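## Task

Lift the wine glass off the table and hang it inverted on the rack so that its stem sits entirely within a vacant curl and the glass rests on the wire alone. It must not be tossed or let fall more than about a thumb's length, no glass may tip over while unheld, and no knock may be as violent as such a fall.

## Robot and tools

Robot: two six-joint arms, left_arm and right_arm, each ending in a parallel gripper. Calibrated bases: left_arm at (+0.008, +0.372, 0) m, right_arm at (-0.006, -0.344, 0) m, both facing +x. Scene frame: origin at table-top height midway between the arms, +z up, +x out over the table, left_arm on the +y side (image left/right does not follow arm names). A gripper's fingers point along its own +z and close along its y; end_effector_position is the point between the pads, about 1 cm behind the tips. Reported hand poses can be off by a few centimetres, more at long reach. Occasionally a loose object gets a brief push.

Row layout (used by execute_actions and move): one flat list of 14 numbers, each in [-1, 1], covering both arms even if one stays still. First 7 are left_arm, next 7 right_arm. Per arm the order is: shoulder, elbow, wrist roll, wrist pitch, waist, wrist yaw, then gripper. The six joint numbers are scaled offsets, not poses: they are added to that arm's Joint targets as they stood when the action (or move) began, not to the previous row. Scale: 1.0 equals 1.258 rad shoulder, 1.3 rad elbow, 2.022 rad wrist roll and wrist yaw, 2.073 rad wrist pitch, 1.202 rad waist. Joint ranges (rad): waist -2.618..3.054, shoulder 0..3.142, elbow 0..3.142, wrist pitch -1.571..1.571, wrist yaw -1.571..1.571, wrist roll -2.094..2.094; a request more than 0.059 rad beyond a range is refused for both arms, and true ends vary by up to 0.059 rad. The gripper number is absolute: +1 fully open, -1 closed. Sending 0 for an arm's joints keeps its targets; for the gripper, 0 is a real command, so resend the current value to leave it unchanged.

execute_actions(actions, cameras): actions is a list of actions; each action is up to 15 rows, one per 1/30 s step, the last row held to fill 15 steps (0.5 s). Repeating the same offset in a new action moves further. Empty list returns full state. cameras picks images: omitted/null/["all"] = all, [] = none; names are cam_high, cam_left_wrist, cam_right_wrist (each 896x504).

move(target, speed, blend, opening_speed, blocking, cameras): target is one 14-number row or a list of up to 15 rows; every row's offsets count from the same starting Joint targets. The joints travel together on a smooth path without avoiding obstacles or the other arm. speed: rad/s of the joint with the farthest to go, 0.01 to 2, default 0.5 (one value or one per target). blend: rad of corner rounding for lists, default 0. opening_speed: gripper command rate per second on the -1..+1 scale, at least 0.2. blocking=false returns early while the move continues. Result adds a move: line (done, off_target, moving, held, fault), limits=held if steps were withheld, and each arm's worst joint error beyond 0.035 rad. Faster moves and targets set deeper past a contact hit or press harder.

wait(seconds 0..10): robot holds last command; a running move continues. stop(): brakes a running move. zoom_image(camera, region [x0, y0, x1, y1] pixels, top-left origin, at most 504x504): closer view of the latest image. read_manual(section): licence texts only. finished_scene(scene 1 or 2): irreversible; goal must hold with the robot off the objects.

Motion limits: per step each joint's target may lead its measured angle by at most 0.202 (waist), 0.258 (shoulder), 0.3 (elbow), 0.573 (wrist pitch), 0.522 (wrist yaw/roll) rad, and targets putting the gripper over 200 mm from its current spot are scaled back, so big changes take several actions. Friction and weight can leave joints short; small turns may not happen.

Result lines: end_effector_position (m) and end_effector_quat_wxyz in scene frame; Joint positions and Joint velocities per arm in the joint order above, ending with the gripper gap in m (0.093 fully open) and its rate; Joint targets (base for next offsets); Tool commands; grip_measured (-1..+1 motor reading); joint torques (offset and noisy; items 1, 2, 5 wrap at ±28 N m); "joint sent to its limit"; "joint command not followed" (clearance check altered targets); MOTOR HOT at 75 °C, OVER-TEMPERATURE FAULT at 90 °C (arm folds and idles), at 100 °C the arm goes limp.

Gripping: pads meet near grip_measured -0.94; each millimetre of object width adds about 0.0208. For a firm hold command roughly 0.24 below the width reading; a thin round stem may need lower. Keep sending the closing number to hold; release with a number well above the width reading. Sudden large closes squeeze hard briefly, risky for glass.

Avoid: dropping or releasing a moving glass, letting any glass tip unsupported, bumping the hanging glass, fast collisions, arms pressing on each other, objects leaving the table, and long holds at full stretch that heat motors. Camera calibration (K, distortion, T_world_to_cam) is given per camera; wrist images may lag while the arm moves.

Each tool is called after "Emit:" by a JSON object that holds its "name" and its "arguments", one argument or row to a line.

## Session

Emit:
{"name": "execute_actions", "arguments": {
  "actions": []
}}

Emit:
{"name": "zoom_image", "arguments": {
  "camera": "cam_high",
  "region": [380, 230, 580, 430]
}}

Scene clock: 0.00 s.
left_arm: end_effector_position=(+0.4116, +0.3657, +0.1154) grip_measured=+1.000 end_effector_quat_wxyz=(+0.616, -0.002, +0.788, +0.012) | right_arm: end_effector_position=(+0.3798, -0.3517, +0.1213) grip_measured=+1.000 end_effector_quat_wxyz=(+0.635, +0.012, +0.772, -0.012)
Joint names: [shoulder, elbow, wrist roll, wrist pitch, waist, wrist yaw]
Joint positions: left_arm=[1.57 0.392 0.002 0.934 -0.038 -0.059 0.093] | right_arm=[1.521 0.303 0.002 1.025 -0.023 0.026 0.093]
Joint velocities: within noise
Joint torques (N m): no reading
Heat: left arm: 33 °C; right arm: 29 °C.
Joint targets: left_arm=[1.562 0.400 0.002 0.940 -0.038 -0.059] | right_arm=[1.516 0.310 0.002 1.028 -0.023 0.026]
Tool commands: left_gripper/opening=+1.0 right_gripper/opening=+1.0
camera_calibration:
cam_left_wrist: T_world_to_cam=[[0.00468474, -0.999735, -0.0225243, 0.367558], [-0.619573, 0.0147785, -0.7848, 0.380347], [0.784925, 0.017632, -0.61934, -0.177478], [0, 0, 0, 1]] pos_world=[0.373238, 0.364969, 0.196856]
cam_right_wrist: T_world_to_cam=[[-0.0511206, -0.998147, -0.0329985, -0.325919], [-0.573131, 0.0563802, -0.817522, 0.376861], [0.817868, -0.0228798, -0.574951, -0.171161], [0, 0, 0, 1]] pos_world=[0.339316, -0.350479, 0.198929]

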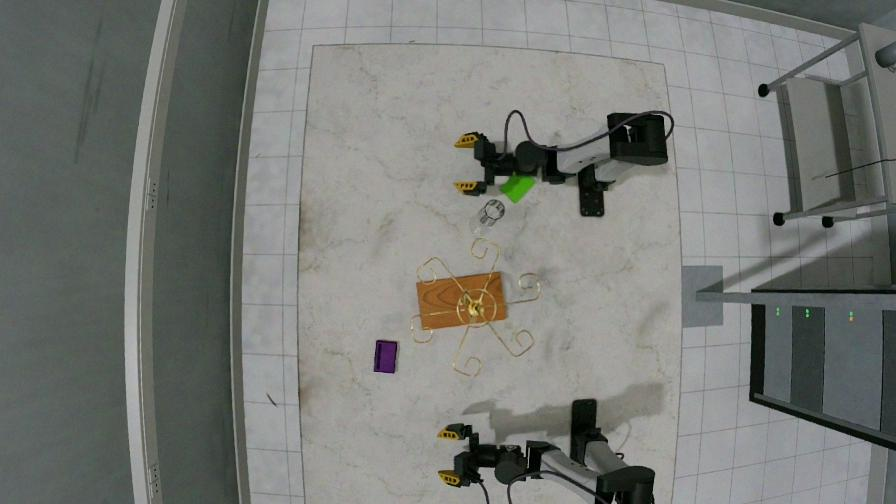

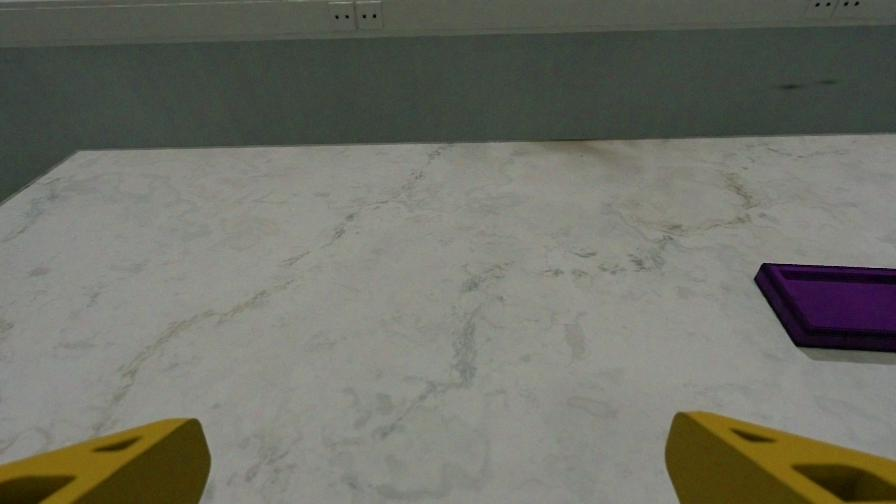

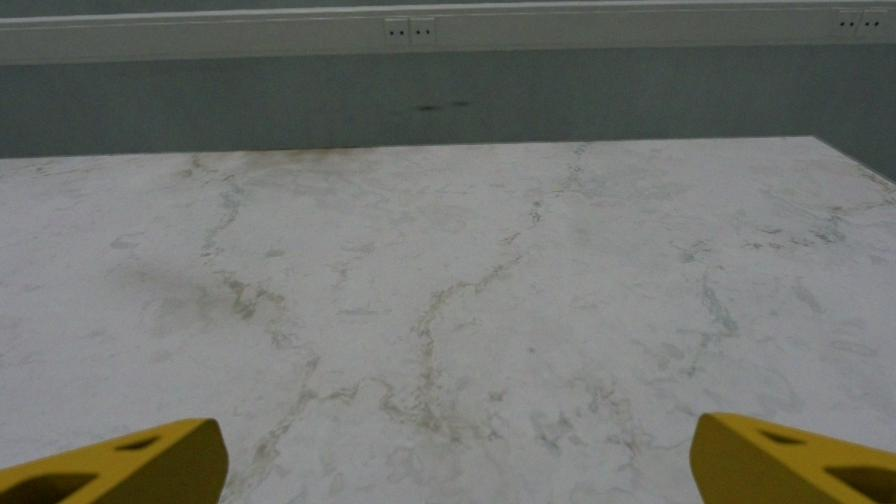

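Scaled by 2.520 from the camera's 896x504 image, which has a finer 1280x720 frame.

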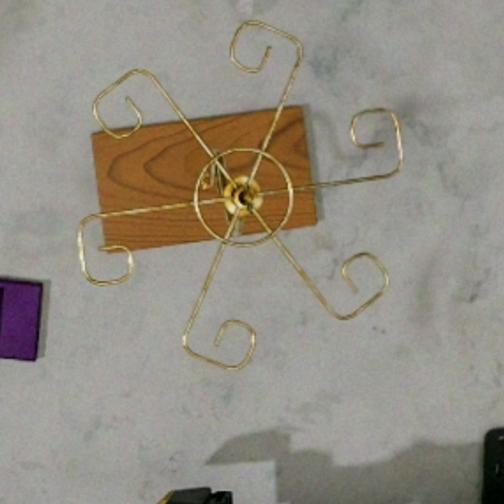

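Emit:
{"name": "zoom_image", "arguments": {
  "camera": "cam_high",
  "region": [450, 160, 550, 260]
}}

Emit:
{"name": "zoom_image", "arguments": {
  "camera": "cam_high",
  "region": [460, 225, 560, 325]
}}

Emit:
{"name": "zoom_image", "arguments": {
  "camera": "cam_high",
  "region": [440, 310, 560, 430]
}}

Scaled by 5.040 from the camera's 896x504 image, which has a finer 1280x720 frame.

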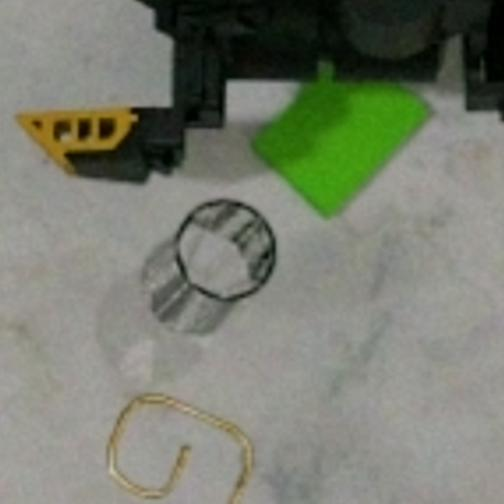

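Scaled by 5.040 from the camera's 896x504 image, which has a finer 1280x720 frame.

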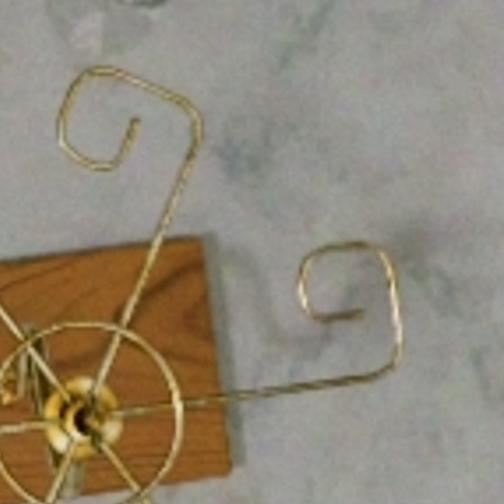

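Scaled by 4.200 from the camera's 896x504 image, which has a finer 1280x720 frame.

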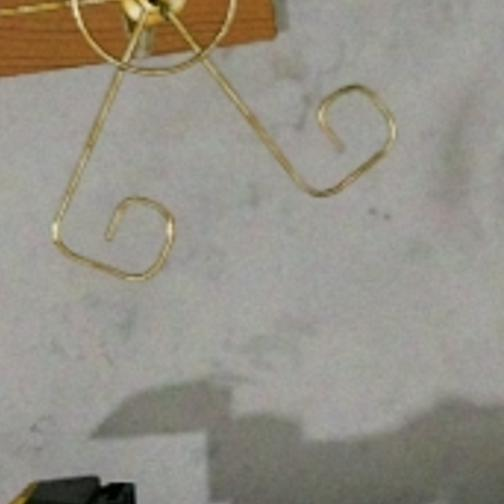

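Emit:
{"name": "move", "arguments": {
  "target": [
    [-0.586,0.2977,0,-0.3247,0,-0.1123,1,0,0,0,0,-0.25,0,1],
    [-0.586,0.2977,0,-0.3247,-0.5,-0.1123,1,-0.2512,0.5308,-0.778,-0.4959,-0.48,-0.79,1],
    [-0.586,0.2977,0,-0.3247,-0.924,-0.1123,1,0.1093,0.592,-0.778,-0.977,-0.48,-0.79,1]
  ],
  "speed": 0.9,
  "blend": 0.1
}}

Scene clock: 95.40 s.
left_arm: end_effector_position=(+0.1814, +0.1004, +0.4043) grip_measured=+1.000 end_effector_quat_wxyz=(+0.696, +0.246, +0.580, -0.345) | right_arm: end_effector_position=(+0.3178, -0.3543, +0.2132) grip_measured=+1.000 end_effector_quat_wxyz=(+0.617, -0.333, +0.627, +0.340)
Joint positions: left_arm=[0.823 0.768 0.002 0.272 -1.145 -0.279 0.093] | right_arm=[1.649 1.052 -1.564 -0.982 -0.593 -1.562 0.093]
Joint torques (N m): left_arm=[-1.22 7.27 -0.05 1.77 -0.58 -0.03] | right_arm=[-5.9 7.34 -0.16 0.03 -0.68 -0.94]
Heat: left arm: 38 °C; right arm: 35 °C.
Joint targets: left_arm=[0.825 0.787 0.002 0.267 -1.149 -0.286] | right_arm=[1.654 1.079 -1.572 -0.998 -0.600 -1.572]
move: done
camera_calibration:
cam_left_wrist: T_world_to_cam=[[-0.7708, -0.635411, 0.0460502, 0.186261], [-0.169803, 0.135238, -0.976155, 0.452068], [0.614031, -0.760239, -0.212136, 0.131305], [0, 0, 0, 1]]
cam_right_wrist: T_world_to_cam=[[0.830262, -0.554772, -0.0537822, -0.447317], [-0.271193, -0.317783, -0.908553, 0.207504], [0.486949, 0.768923, -0.414293, 0.283833], [0, 0, 0, 1]]

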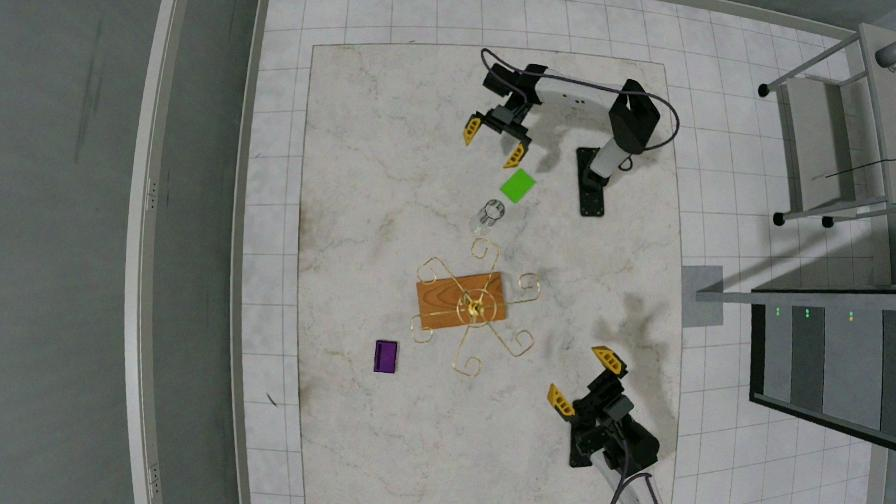

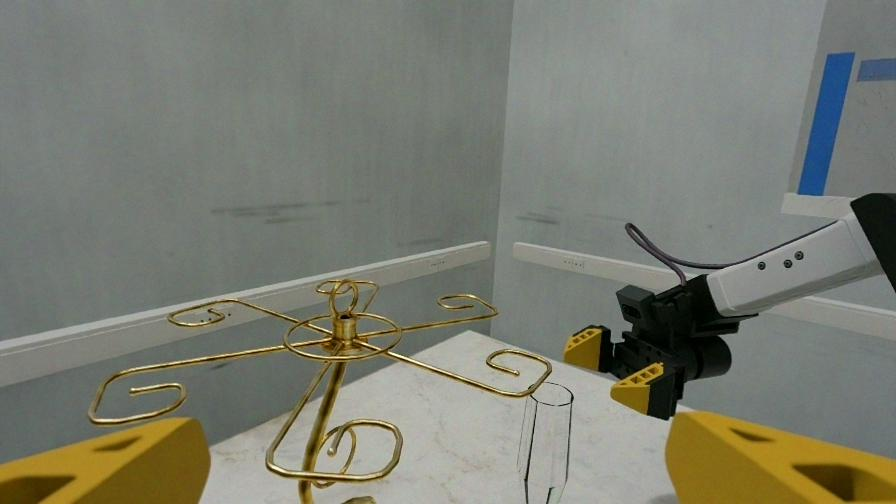

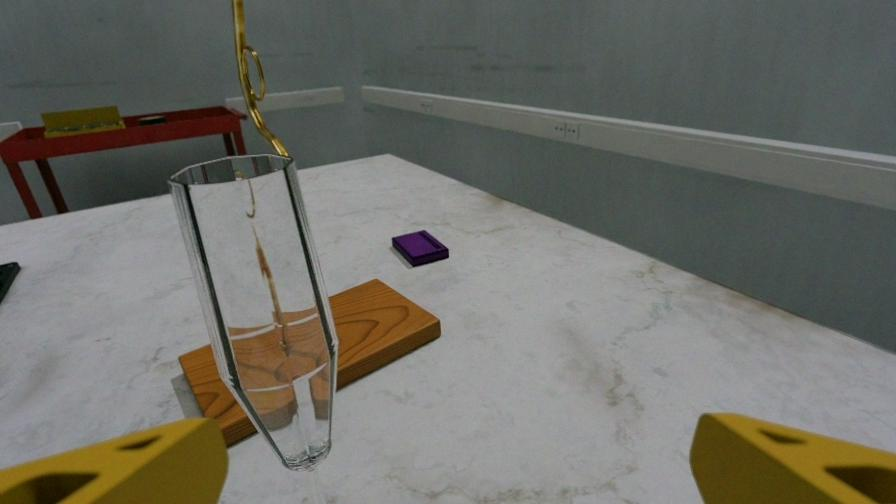

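Emit:
{"name": "move", "arguments": {
  "target": [0,0,0,0,0,0,1,-0.153,-0.3318,0,0.1163,0.0374,0,1],
  "speed": 0.6,
  "cameras": ["cam_high","cam_right_wrist"]
}}

Emit:
{"name": "zoom_image", "arguments": {
  "camera": "cam_high",
  "region": [450, 190, 520, 260]
}}

Emit:
{"name": "zoom_image", "arguments": {
  "camera": "cam_right_wrist",
  "region": [200, 0, 704, 504]
}}

Scene clock: 133.20 s.
left_arm: end_effector_position=(+0.1814, +0.1004, +0.4042) grip_measured=+1.000 end_effector_quat_wxyz=(+0.696, +0.246, +0.580, -0.345) | right_arm: end_effector_position=(+0.2567, -0.3068, +0.1633) grip_measured=+1.000 end_effector_quat_wxyz=(+0.610, -0.338, +0.623, +0.355)
Joint positions: left_arm=[0.823 0.768 0.002 0.272 -1.145 -0.279 0.093] | right_arm=[1.477 0.657 -1.564 -0.774 -0.562 -1.565 0.093]
Joint torques (N m): left_arm=[-1.03 7.45 -0.07 1.8 -0.66 0] | right_arm=[-5.71 3.69 -0.2 0.37 0.44 -0.88]
Joint targets: left_arm=[0.825 0.787 0.002 0.267 -1.149 -0.286] | right_arm=[1.461 0.648 -1.572 -0.757 -0.556 -1.572]
move: done
camera_calibration:
cam_right_wrist: T_world_to_cam=[[0.846706, -0.527612, -0.0686633, -0.36629], [-0.271118, -0.316801, -0.908918, 0.161007], [0.457804, 0.788202, -0.411282, 0.269258], [0, 0, 0, 1]]
Images, in order: cam_high, cam_right_wrist.

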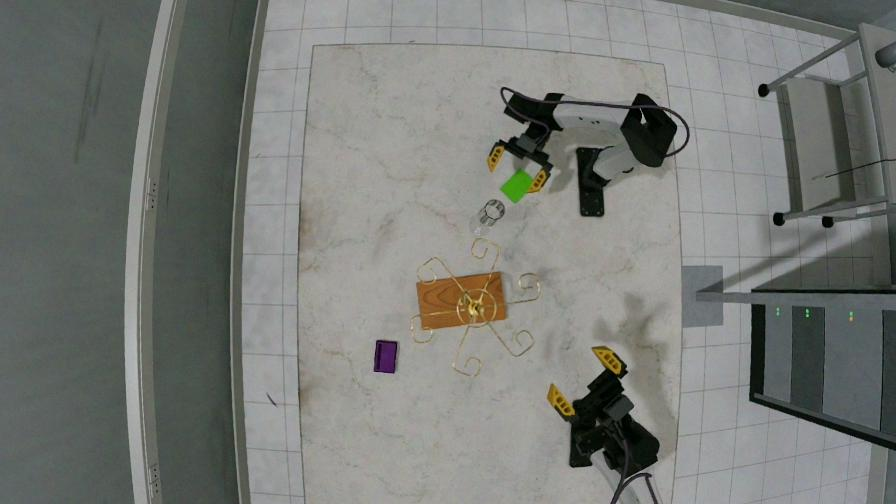

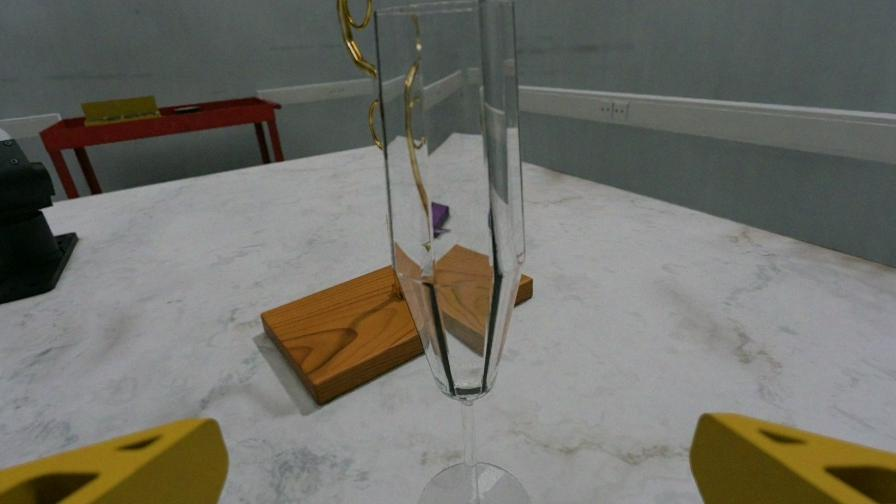

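Scaled by 7.200 from the camera's 896x504 image, which has a finer 1280x720 frame.

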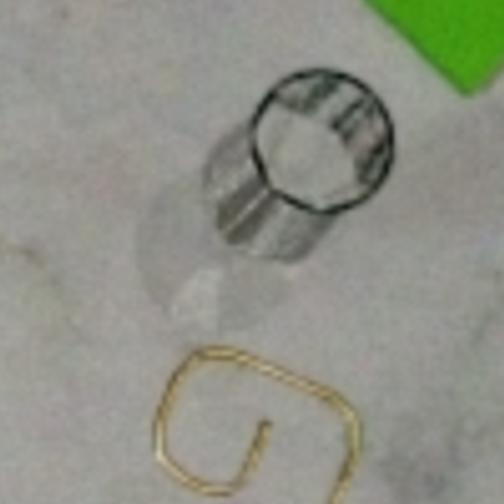

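Scaled by 1.000.

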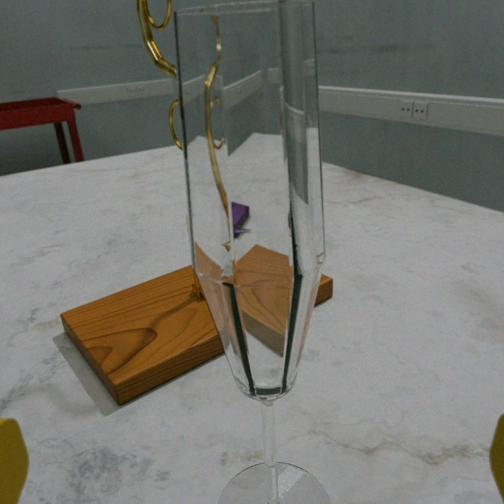

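Emit:
{"name": "move", "arguments": {
  "target": [0,0,0,0,0,0,1,0.2186,0.2338,0,-0.0116,0.2221,0,1],
  "speed": 0.4,
  "cameras": ["cam_high","cam_right_wrist"]
}}

Emit:
{"name": "zoom_image", "arguments": {
  "camera": "cam_high",
  "region": [450, 160, 540, 250]
}}

Scene clock: 170.47 s.
left_arm: end_effector_position=(+0.1814, +0.1004, +0.4041) grip_measured=+1.000 end_effector_quat_wxyz=(+0.696, +0.246, +0.580, -0.344) | right_arm: end_effector_position=(+0.3047, -0.2575, +0.1652) grip_measured=+1.000 end_effector_quat_wxyz=(+0.561, -0.424, +0.568, +0.428)
Joint positions: left_arm=[0.823 0.768 0.002 0.271 -1.145 -0.279 0.093] | right_arm=[1.728 0.927 -1.564 -0.773 -0.293 -1.566 0.093]
Joint torques (N m): left_arm=[-1.13 7.23 -0.09 1.82 -0.79 -0.05] | right_arm=[-5.82 6.75 -0.19 0.14 0.24 -0.9]
Heat: left arm: 43 °C; right arm: 32 °C.
Joint targets: left_arm=[0.825 0.787 0.002 0.267 -1.149 -0.286] | right_arm=[1.736 0.952 -1.572 -0.781 -0.289 -1.572]
move: done
camera_calibration:
cam_right_wrist: T_world_to_cam=[[0.957713, -0.283611, -0.0484854, -0.355185], [-0.15927, -0.38222, -0.910242, 0.140717], [0.239623, 0.879473, -0.411227, 0.299229], [0, 0, 0, 1]]
Images, in order: cam_high, cam_right_wrist.

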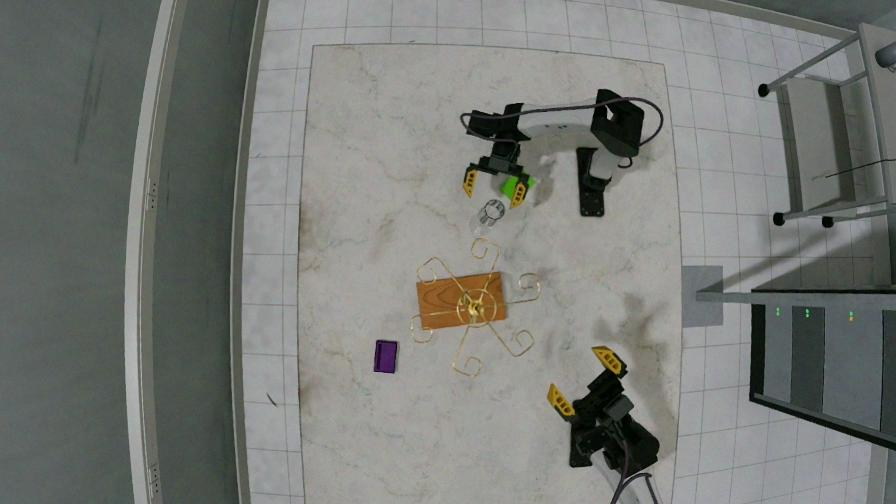

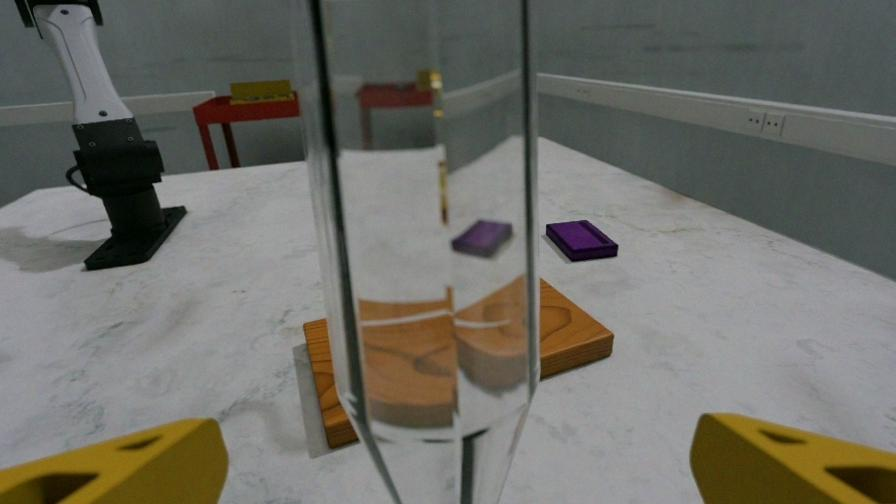

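Scaled by 5.600 from the camera's 896x504 image, which has a finer 1280x720 frame.

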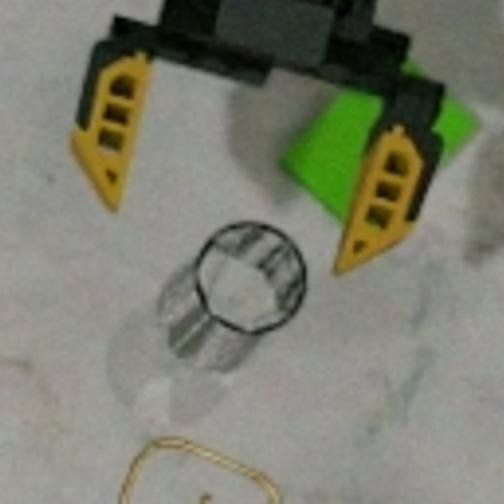

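Emit:
{"name": "move", "arguments": {
  "target": [0,0,0,0,0,0,1,0.0684,0.0782,0,-0.006,0.119,0,1],
  "speed": 0.2,
  "cameras": ["cam_high","cam_right_wrist"]
}}

Emit:
{"name": "zoom_image", "arguments": {
  "camera": "cam_high",
  "region": [450, 160, 540, 250]
}}

Scene clock: 211.13 s.
left_arm: end_effector_position=(+0.1814, +0.1004, +0.4041) grip_measured=+1.000 end_effector_quat_wxyz=(+0.696, +0.246, +0.580, -0.344) | right_arm: end_effector_position=(+0.3139, -0.2175, +0.1640) grip_measured=+1.000 end_effector_quat_wxyz=(+0.531, -0.467, +0.533, +0.464)
Joint positions: left_arm=[0.823 0.768 0.002 0.271 -1.145 -0.279 0.093] | right_arm=[1.814 1.028 -1.564 -0.777 -0.149 -1.566 0.093]
Joint torques (N m): left_arm=[-0.94 7.54 -0.04 1.83 -0.88 -0.04] | right_arm=[-6.6 6.69 -0.16 0.06 0.16 -0.88]
Joint targets: left_arm=[0.825 0.787 0.002 0.267 -1.149 -0.286] | right_arm=[1.822 1.054 -1.572 -0.793 -0.145 -1.572]
move: done
camera_calibration:
cam_right_wrist: T_world_to_cam=[[0.988834, -0.14424, -0.0374335, -0.333961], [-0.0931698, -0.40237, -0.910724, 0.131325], [0.116301, 0.904043, -0.411316, 0.305393], [0, 0, 0, 1]]
Images, in order: cam_high, cam_right_wrist.

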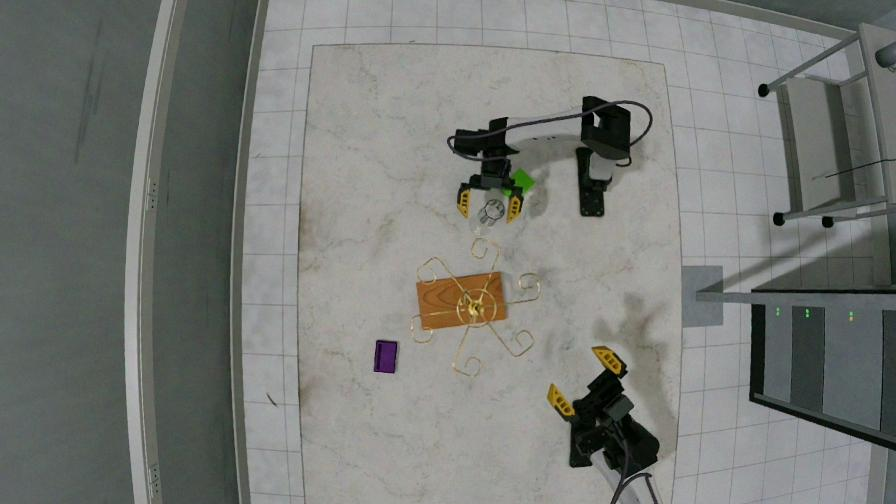

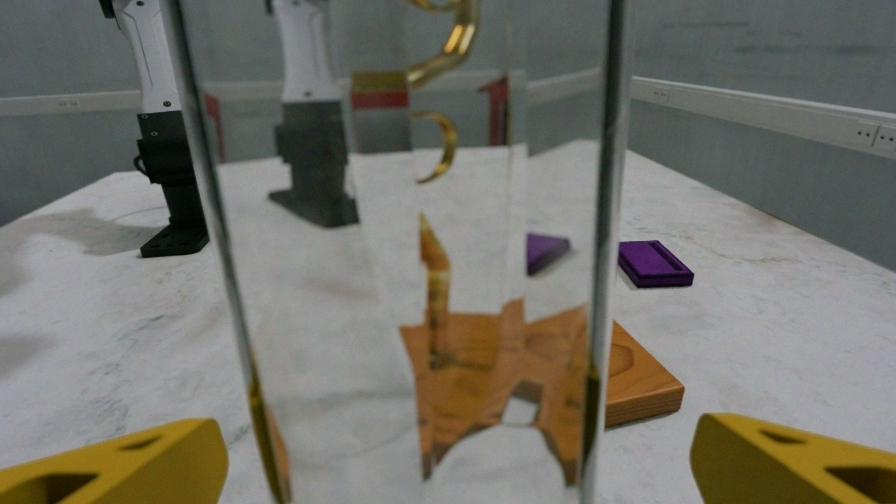

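Scaled by 5.600 from the camera's 896x504 image, which has a finer 1280x720 frame.

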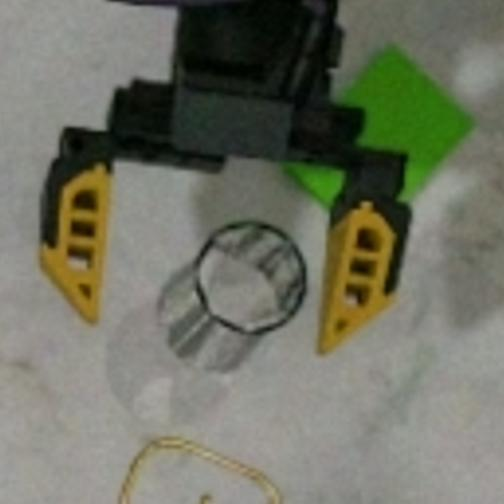

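Emit:
{"name": "move", "arguments": {
  "target": [0,0,0,0,0,0,1,-0.027,-0.0369,0,0.0014,0,0,1],
  "speed": 0.1,
  "cameras": ["cam_high","cam_right_wrist"]
}}

Emit:
{"name": "zoom_image", "arguments": {
  "camera": "cam_high",
  "region": [450, 160, 540, 250]
}}

Emit:
{"name": "zoom_image", "arguments": {
  "camera": "cam_right_wrist",
  "region": [198, 0, 702, 504]
}}

Scene clock: 239.20 s.
left_arm: end_effector_position=(+0.1814, +0.1004, +0.4040) grip_measured=+1.000 end_effector_quat_wxyz=(+0.696, +0.246, +0.580, -0.344) | right_arm: end_effector_position=(+0.3114, -0.2172, +0.1615) grip_measured=+1.000 end_effector_quat_wxyz=(+0.529, -0.464, +0.536, +0.467)
Joint positions: left_arm=[0.823 0.768 0.002 0.271 -1.145 -0.279 0.093] | right_arm=[1.814 1.016 -1.564 -0.778 -0.149 -1.566 0.093]
Joint torques (N m): left_arm=[-1.05 7.39 0 1.84 -0.8 -0.04] | right_arm=[-9.83 3.74 -0.21 0.09 0.29 -0.86]
Joint targets: left_arm=[0.825 0.787 0.002 0.266 -1.149 -0.286] | right_arm=[1.788 1.006 -1.572 -0.790 -0.145 -1.572]
move: done
camera_calibration:
cam_right_wrist: T_world_to_cam=[[0.988289, -0.144167, -0.0500093, -0.329337], [-0.104528, -0.400836, -0.910167, 0.132694], [0.11117, 0.904736, -0.411211, 0.306064], [0, 0, 0, 1]]
Images, in order: cam_high, cam_right_wrist.

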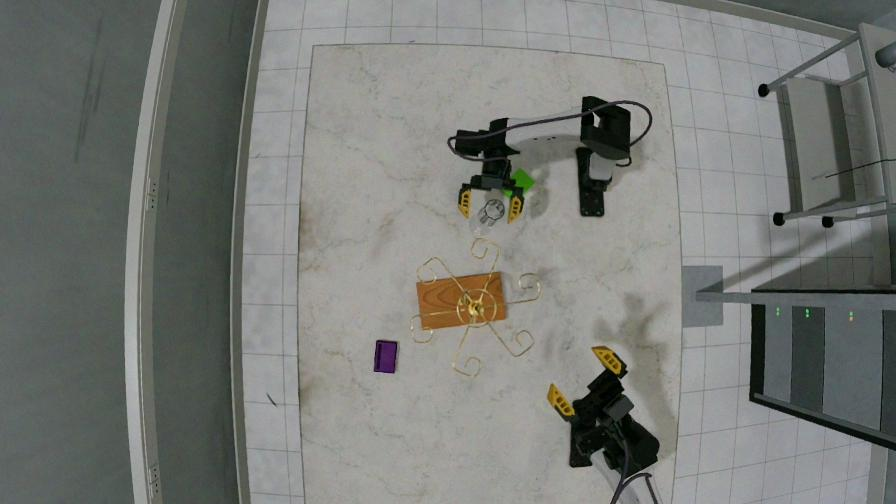

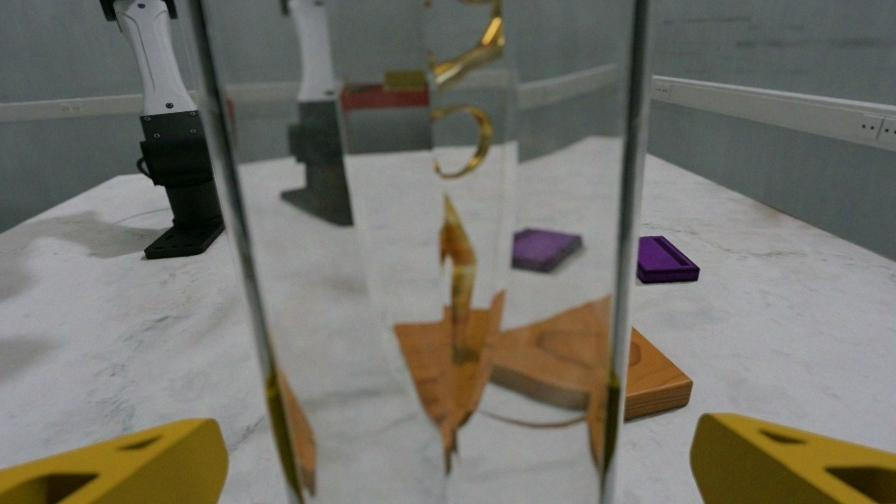

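Scaled by 5.600 from the camera's 896x504 image, which has a finer 1280x720 frame.

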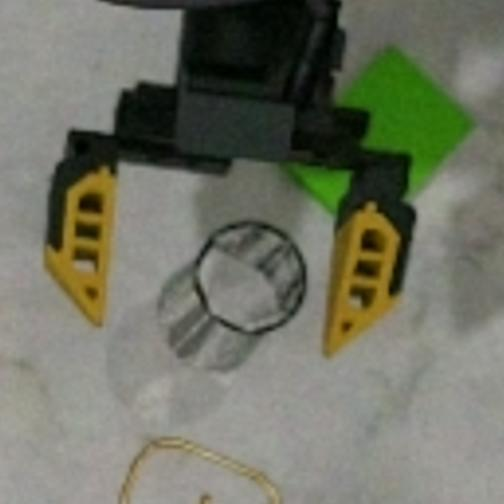

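Scaled by 1.000.

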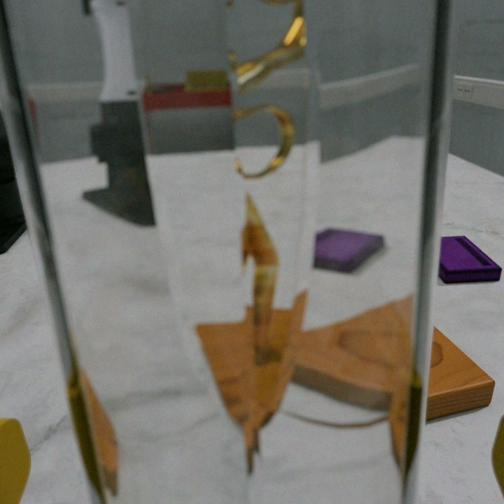

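Emit:
{"name": "move", "arguments": {
  "target": [0,0,0,0,0,0,1,0,0,0,0,0,0,-0.06],
  "opening_speed": 0.25,
  "cameras": ["cam_high","cam_right_wrist"]
}}

Emit:
{"name": "zoom_image", "arguments": {
  "camera": "cam_high",
  "region": [450, 160, 540, 250]
}}

Scene clock: 251.73 s.
left_arm: end_effector_position=(+0.1814, +0.1004, +0.4040) grip_measured=+1.000 end_effector_quat_wxyz=(+0.696, +0.246, +0.580, -0.344) | right_arm: end_effector_position=(+0.3114, -0.2172, +0.1616) grip_measured=+0.009 end_effector_quat_wxyz=(+0.529, -0.463, +0.536, +0.467)
Joint positions: left_arm=[0.823 0.768 0.002 0.271 -1.145 -0.279 0.093] | right_arm=[1.814 1.016 -1.564 -0.779 -0.149 -1.567 0.046]
Joint torques (N m): left_arm=[-1.11 7.54 -0.09 1.81 -0.84 -0.05] | right_arm=[-9.61 3.85 -0.19 0.1 0.24 -0.85]
Joint targets: left_arm=[0.825 0.787 0.002 0.267 -1.149 -0.286] | right_arm=[1.788 1.006 -1.572 -0.790 -0.145 -1.572]
move: done
camera_calibration:
cam_right_wrist: T_world_to_cam=[[0.988255, -0.144127, -0.0507793, -0.329131], [-0.105125, -0.400054, -0.910442, 0.133208], [0.110905, 0.905088, -0.410507, 0.306161], [0, 0, 0, 1]]
Images, in order: cam_high, cam_right_wrist.

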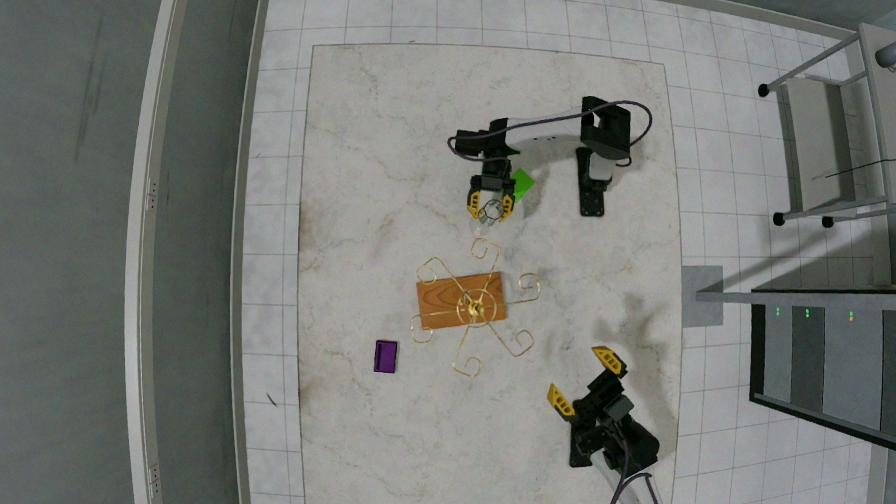

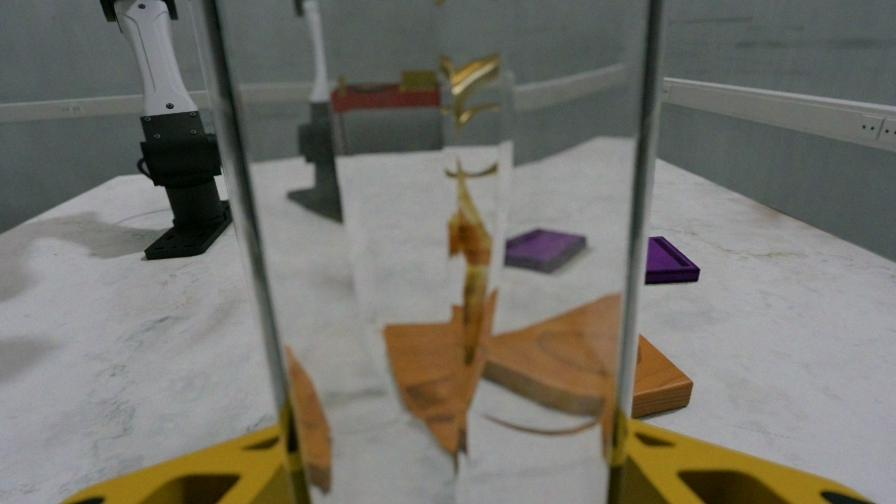

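Scaled by 5.600 from the camera's 896x504 image, which has a finer 1280x720 frame.

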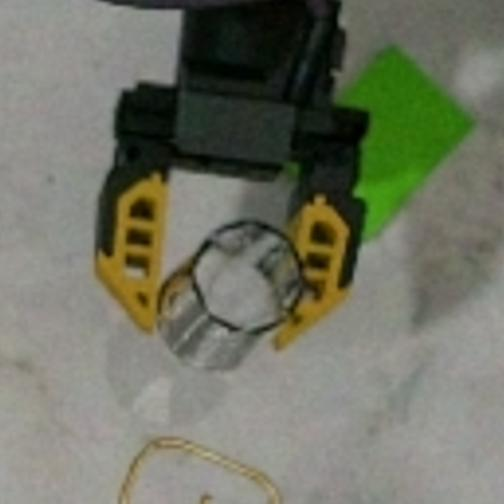

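Emit:
{"name": "move", "arguments": {
  "target": [
    [0,0,0,0,0,0,1,0,0,0,0,0,0,-0.22],
    [0,0,0,0,0,0,1,-0.0938,0.2092,0,-0.1674,0,0,-0.22],
    [0,0,0,0,0,0,1,-0.0938,0.2092,0,-0.1674,-0.166,0,-0.22]
  ],
  "speed": 0.35,
  "blend": [0,0.05,0],
  "opening_speed": 0.3,
  "cameras": ["cam_right_wrist"]
}}

Emit:
{"name": "move", "arguments": {
  "target": [0,0,0,0,0,0,1,0,0,0.8,0,0,0,-0.22],
  "speed": 0.8,
  "cameras": []
}}

Emit:
{"name": "move", "arguments": {
  "target": [0,0,0,0,0,0,1,0,0,0.754,0,0,0,-0.22],
  "speed": 0.8
}}

Emit:
{"name": "zoom_image", "arguments": {
  "camera": "cam_high",
  "region": [450, 130, 550, 230]
}}

Emit:
{"name": "zoom_image", "arguments": {
  "camera": "cam_left_wrist",
  "region": [430, 150, 750, 450]
}}

Scene clock: 279.17 s.
move: done
camera_calibration:
cam_right_wrist: T_world_to_cam=[[0.942392, -0.331581, -0.044187, -0.39371], [-0.177446, -0.383545, -0.906315, 0.21481], [0.283569, 0.861944, -0.420287, 0.32958], [0, 0, 0, 1]]
Images, in order: cam_right_wrist.

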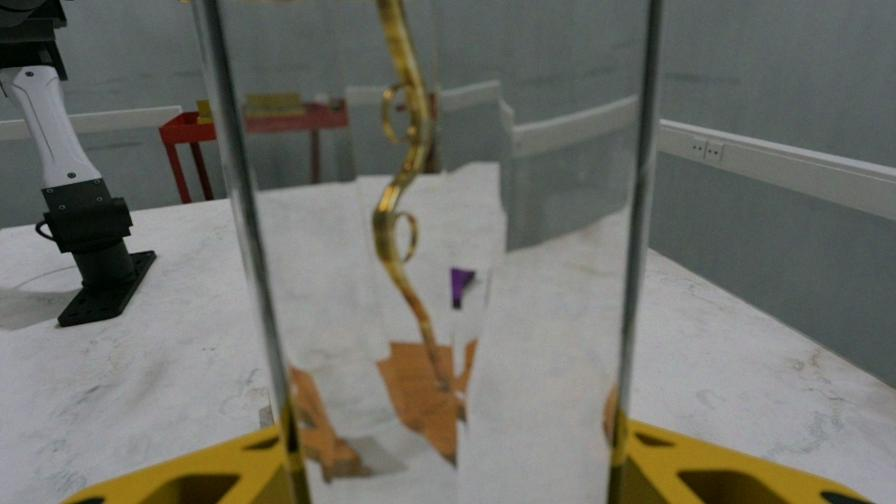

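Scene clock: 282.07 s.
move: done

Scene clock: 284.87 s.
left_arm: end_effector_position=(+0.1814, +0.1004, +0.4040) grip_measured=+1.000 end_effector_quat_wxyz=(+0.696, +0.246, +0.580, -0.344) | right_arm: end_effector_position=(+0.3321, -0.2811, +0.2464) grip_measured=-0.004 end_effector_quat_wxyz=(-0.406, +0.577, +0.418, +0.572)
Joint positions: left_arm=[0.823 0.768 0.002 0.271 -1.145 -0.279 0.093] | right_arm=[1.696 1.246 1.562 -1.122 -0.342 -1.555 0.045]
Joint torques (N m): left_arm=[-1.28 7.43 -0.06 1.76 -0.87 -0.06] | right_arm=[-9.29 7.77 -0.01 0.07 -0.4 -0.96]
Joint targets: left_arm=[0.825 0.787 0.002 0.267 -1.149 -0.286] | right_arm=[1.670 1.278 1.571 -1.137 -0.345 -1.572]
move: done
camera_calibration:
cam_left_wrist: T_world_to_cam=[[-0.770778, -0.635459, 0.0457517, 0.186379], [-0.170264, 0.136256, -0.975933, 0.451714], [0.613931, -0.760018, -0.213218, 0.131628], [0, 0, 0, 1]]
cam_right_wrist: T_world_to_cam=[[-0.9496, 0.312001, 0.0302617, 0.397339], [-0.0960251, -0.381435, 0.919395, -0.261662], [0.298395, 0.870151, 0.39217, 0.1267], [0, 0, 0, 1]]

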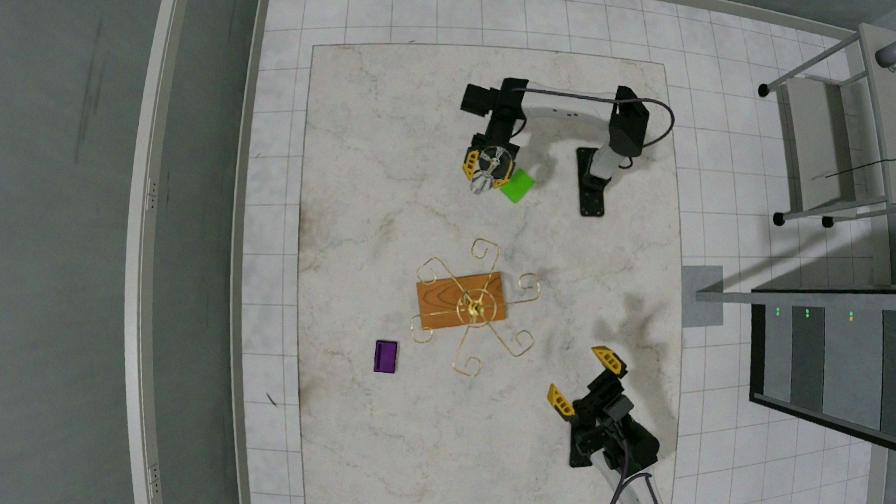

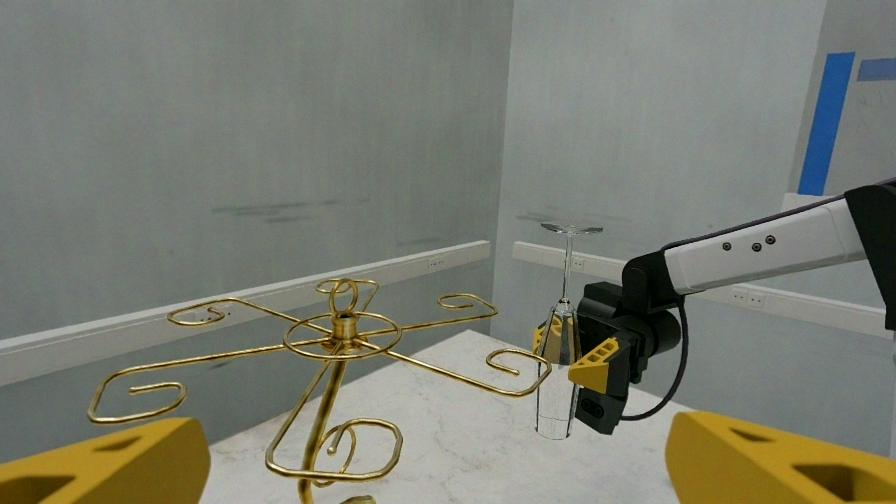

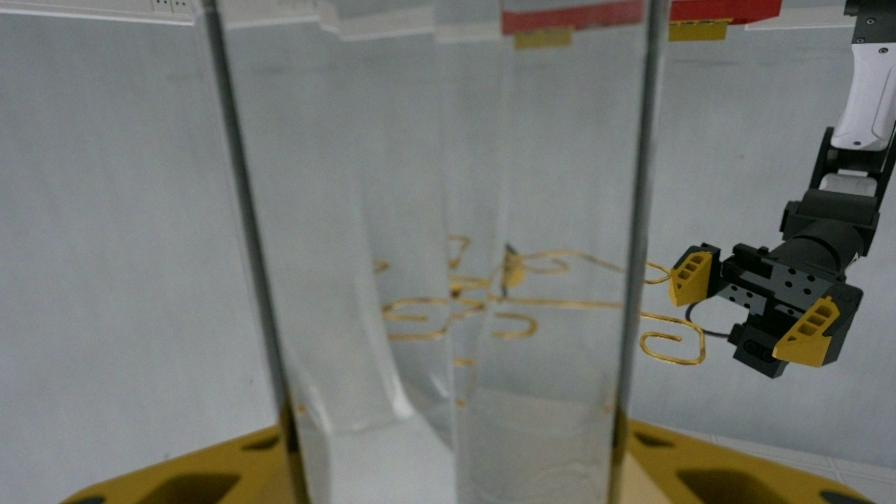

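Scaled by 5.040 from the camera's 896x504 image, which has a finer 1280x720 frame.

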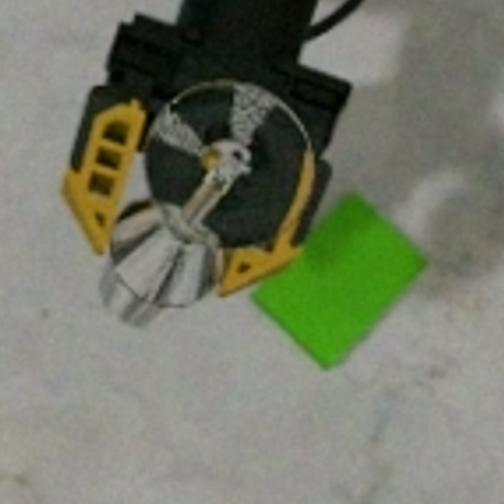

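Scaled by 1.575 from the camera's 896x504 image, which has a finer 1280x720 frame.

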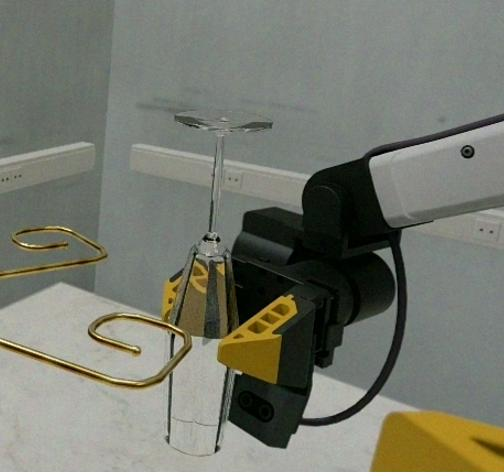

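Emit:
{"name": "move", "arguments": {
  "target": [0,0,0,0,0,0,1,0.3561,0.1708,0,0.1066,0.2213,0,-0.22],
  "speed": 0.4,
  "cameras": ["cam_high","cam_left_wrist"]
}}

Emit:
{"name": "zoom_image", "arguments": {
  "camera": "cam_high",
  "region": [430, 170, 530, 270]
}}

Emit:
{"name": "zoom_image", "arguments": {
  "camera": "cam_left_wrist",
  "region": [420, 250, 620, 450]
}}

Scene clock: 366.47 s.
left_arm: end_effector_position=(+0.1814, +0.1003, +0.4039) grip_measured=+1.000 end_effector_quat_wxyz=(+0.696, +0.246, +0.580, -0.344) | right_arm: end_effector_position=(+0.3923, -0.2012, +0.1609) grip_measured=-0.004 end_effector_quat_wxyz=(-0.481, +0.522, +0.487, +0.510)
Joint positions: left_arm=[0.823 0.768 0.002 0.271 -1.145 -0.279 0.093] | right_arm=[2.12 1.469 1.563 -0.933 -0.08 -1.553 0.045]
Joint torques (N m): left_arm=[-1.13 7.43 -0.06 1.82 -0.79 -0.03] | right_arm=[-10.25 7.49 -0.01 0.34 -0.09 -0.97]
Heat: left arm: 46 °C; right arm: 38 °C.
Joint targets: left_arm=[0.825 0.787 0.002 0.266 -1.149 -0.286] | right_arm=[2.118 1.500 1.571 -0.916 -0.079 -1.572]
move: done
camera_calibration:
cam_left_wrist: T_world_to_cam=[[-0.770771, -0.635475, 0.0456522, 0.186419], [-0.170417, 0.136595, -0.975859, 0.451596], [0.613897, -0.759943, -0.213579, 0.131735], [0, 0, 0, 1]]
Images, in order: cam_high, cam_left_wrist.

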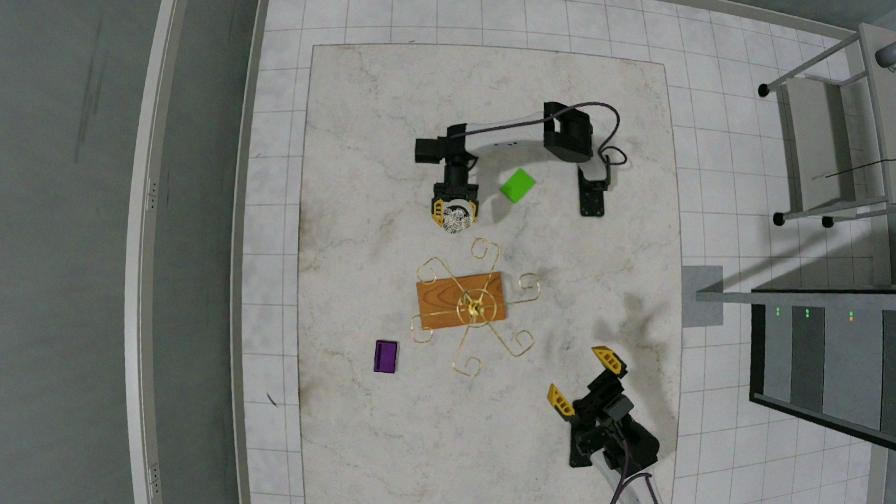

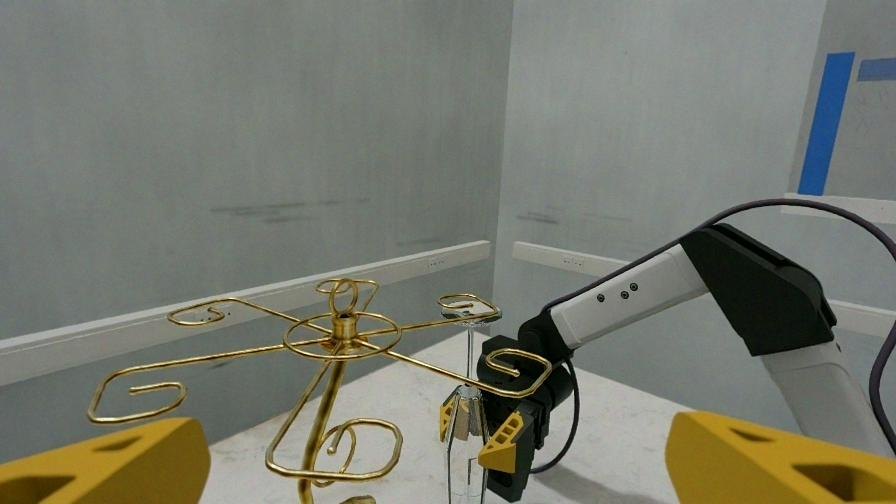

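Scaled by 5.040 from the camera's 896x504 image, which has a finer 1280x720 frame.

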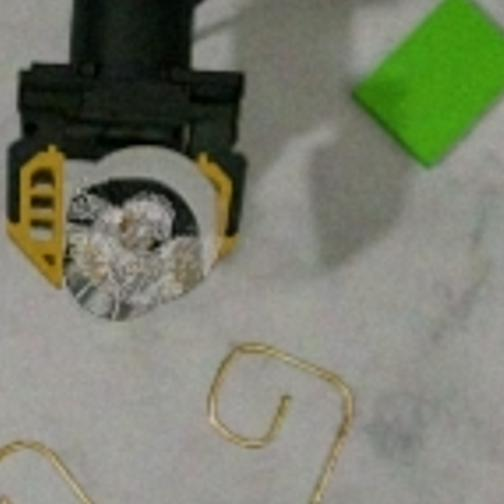

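Scaled by 2.520 from the camera's 896x504 image, which has a finer 1280x720 frame.

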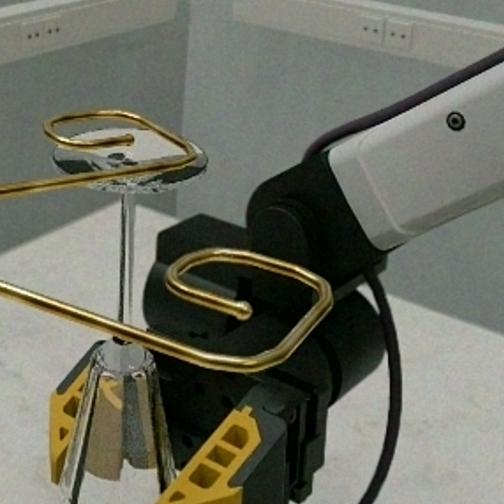

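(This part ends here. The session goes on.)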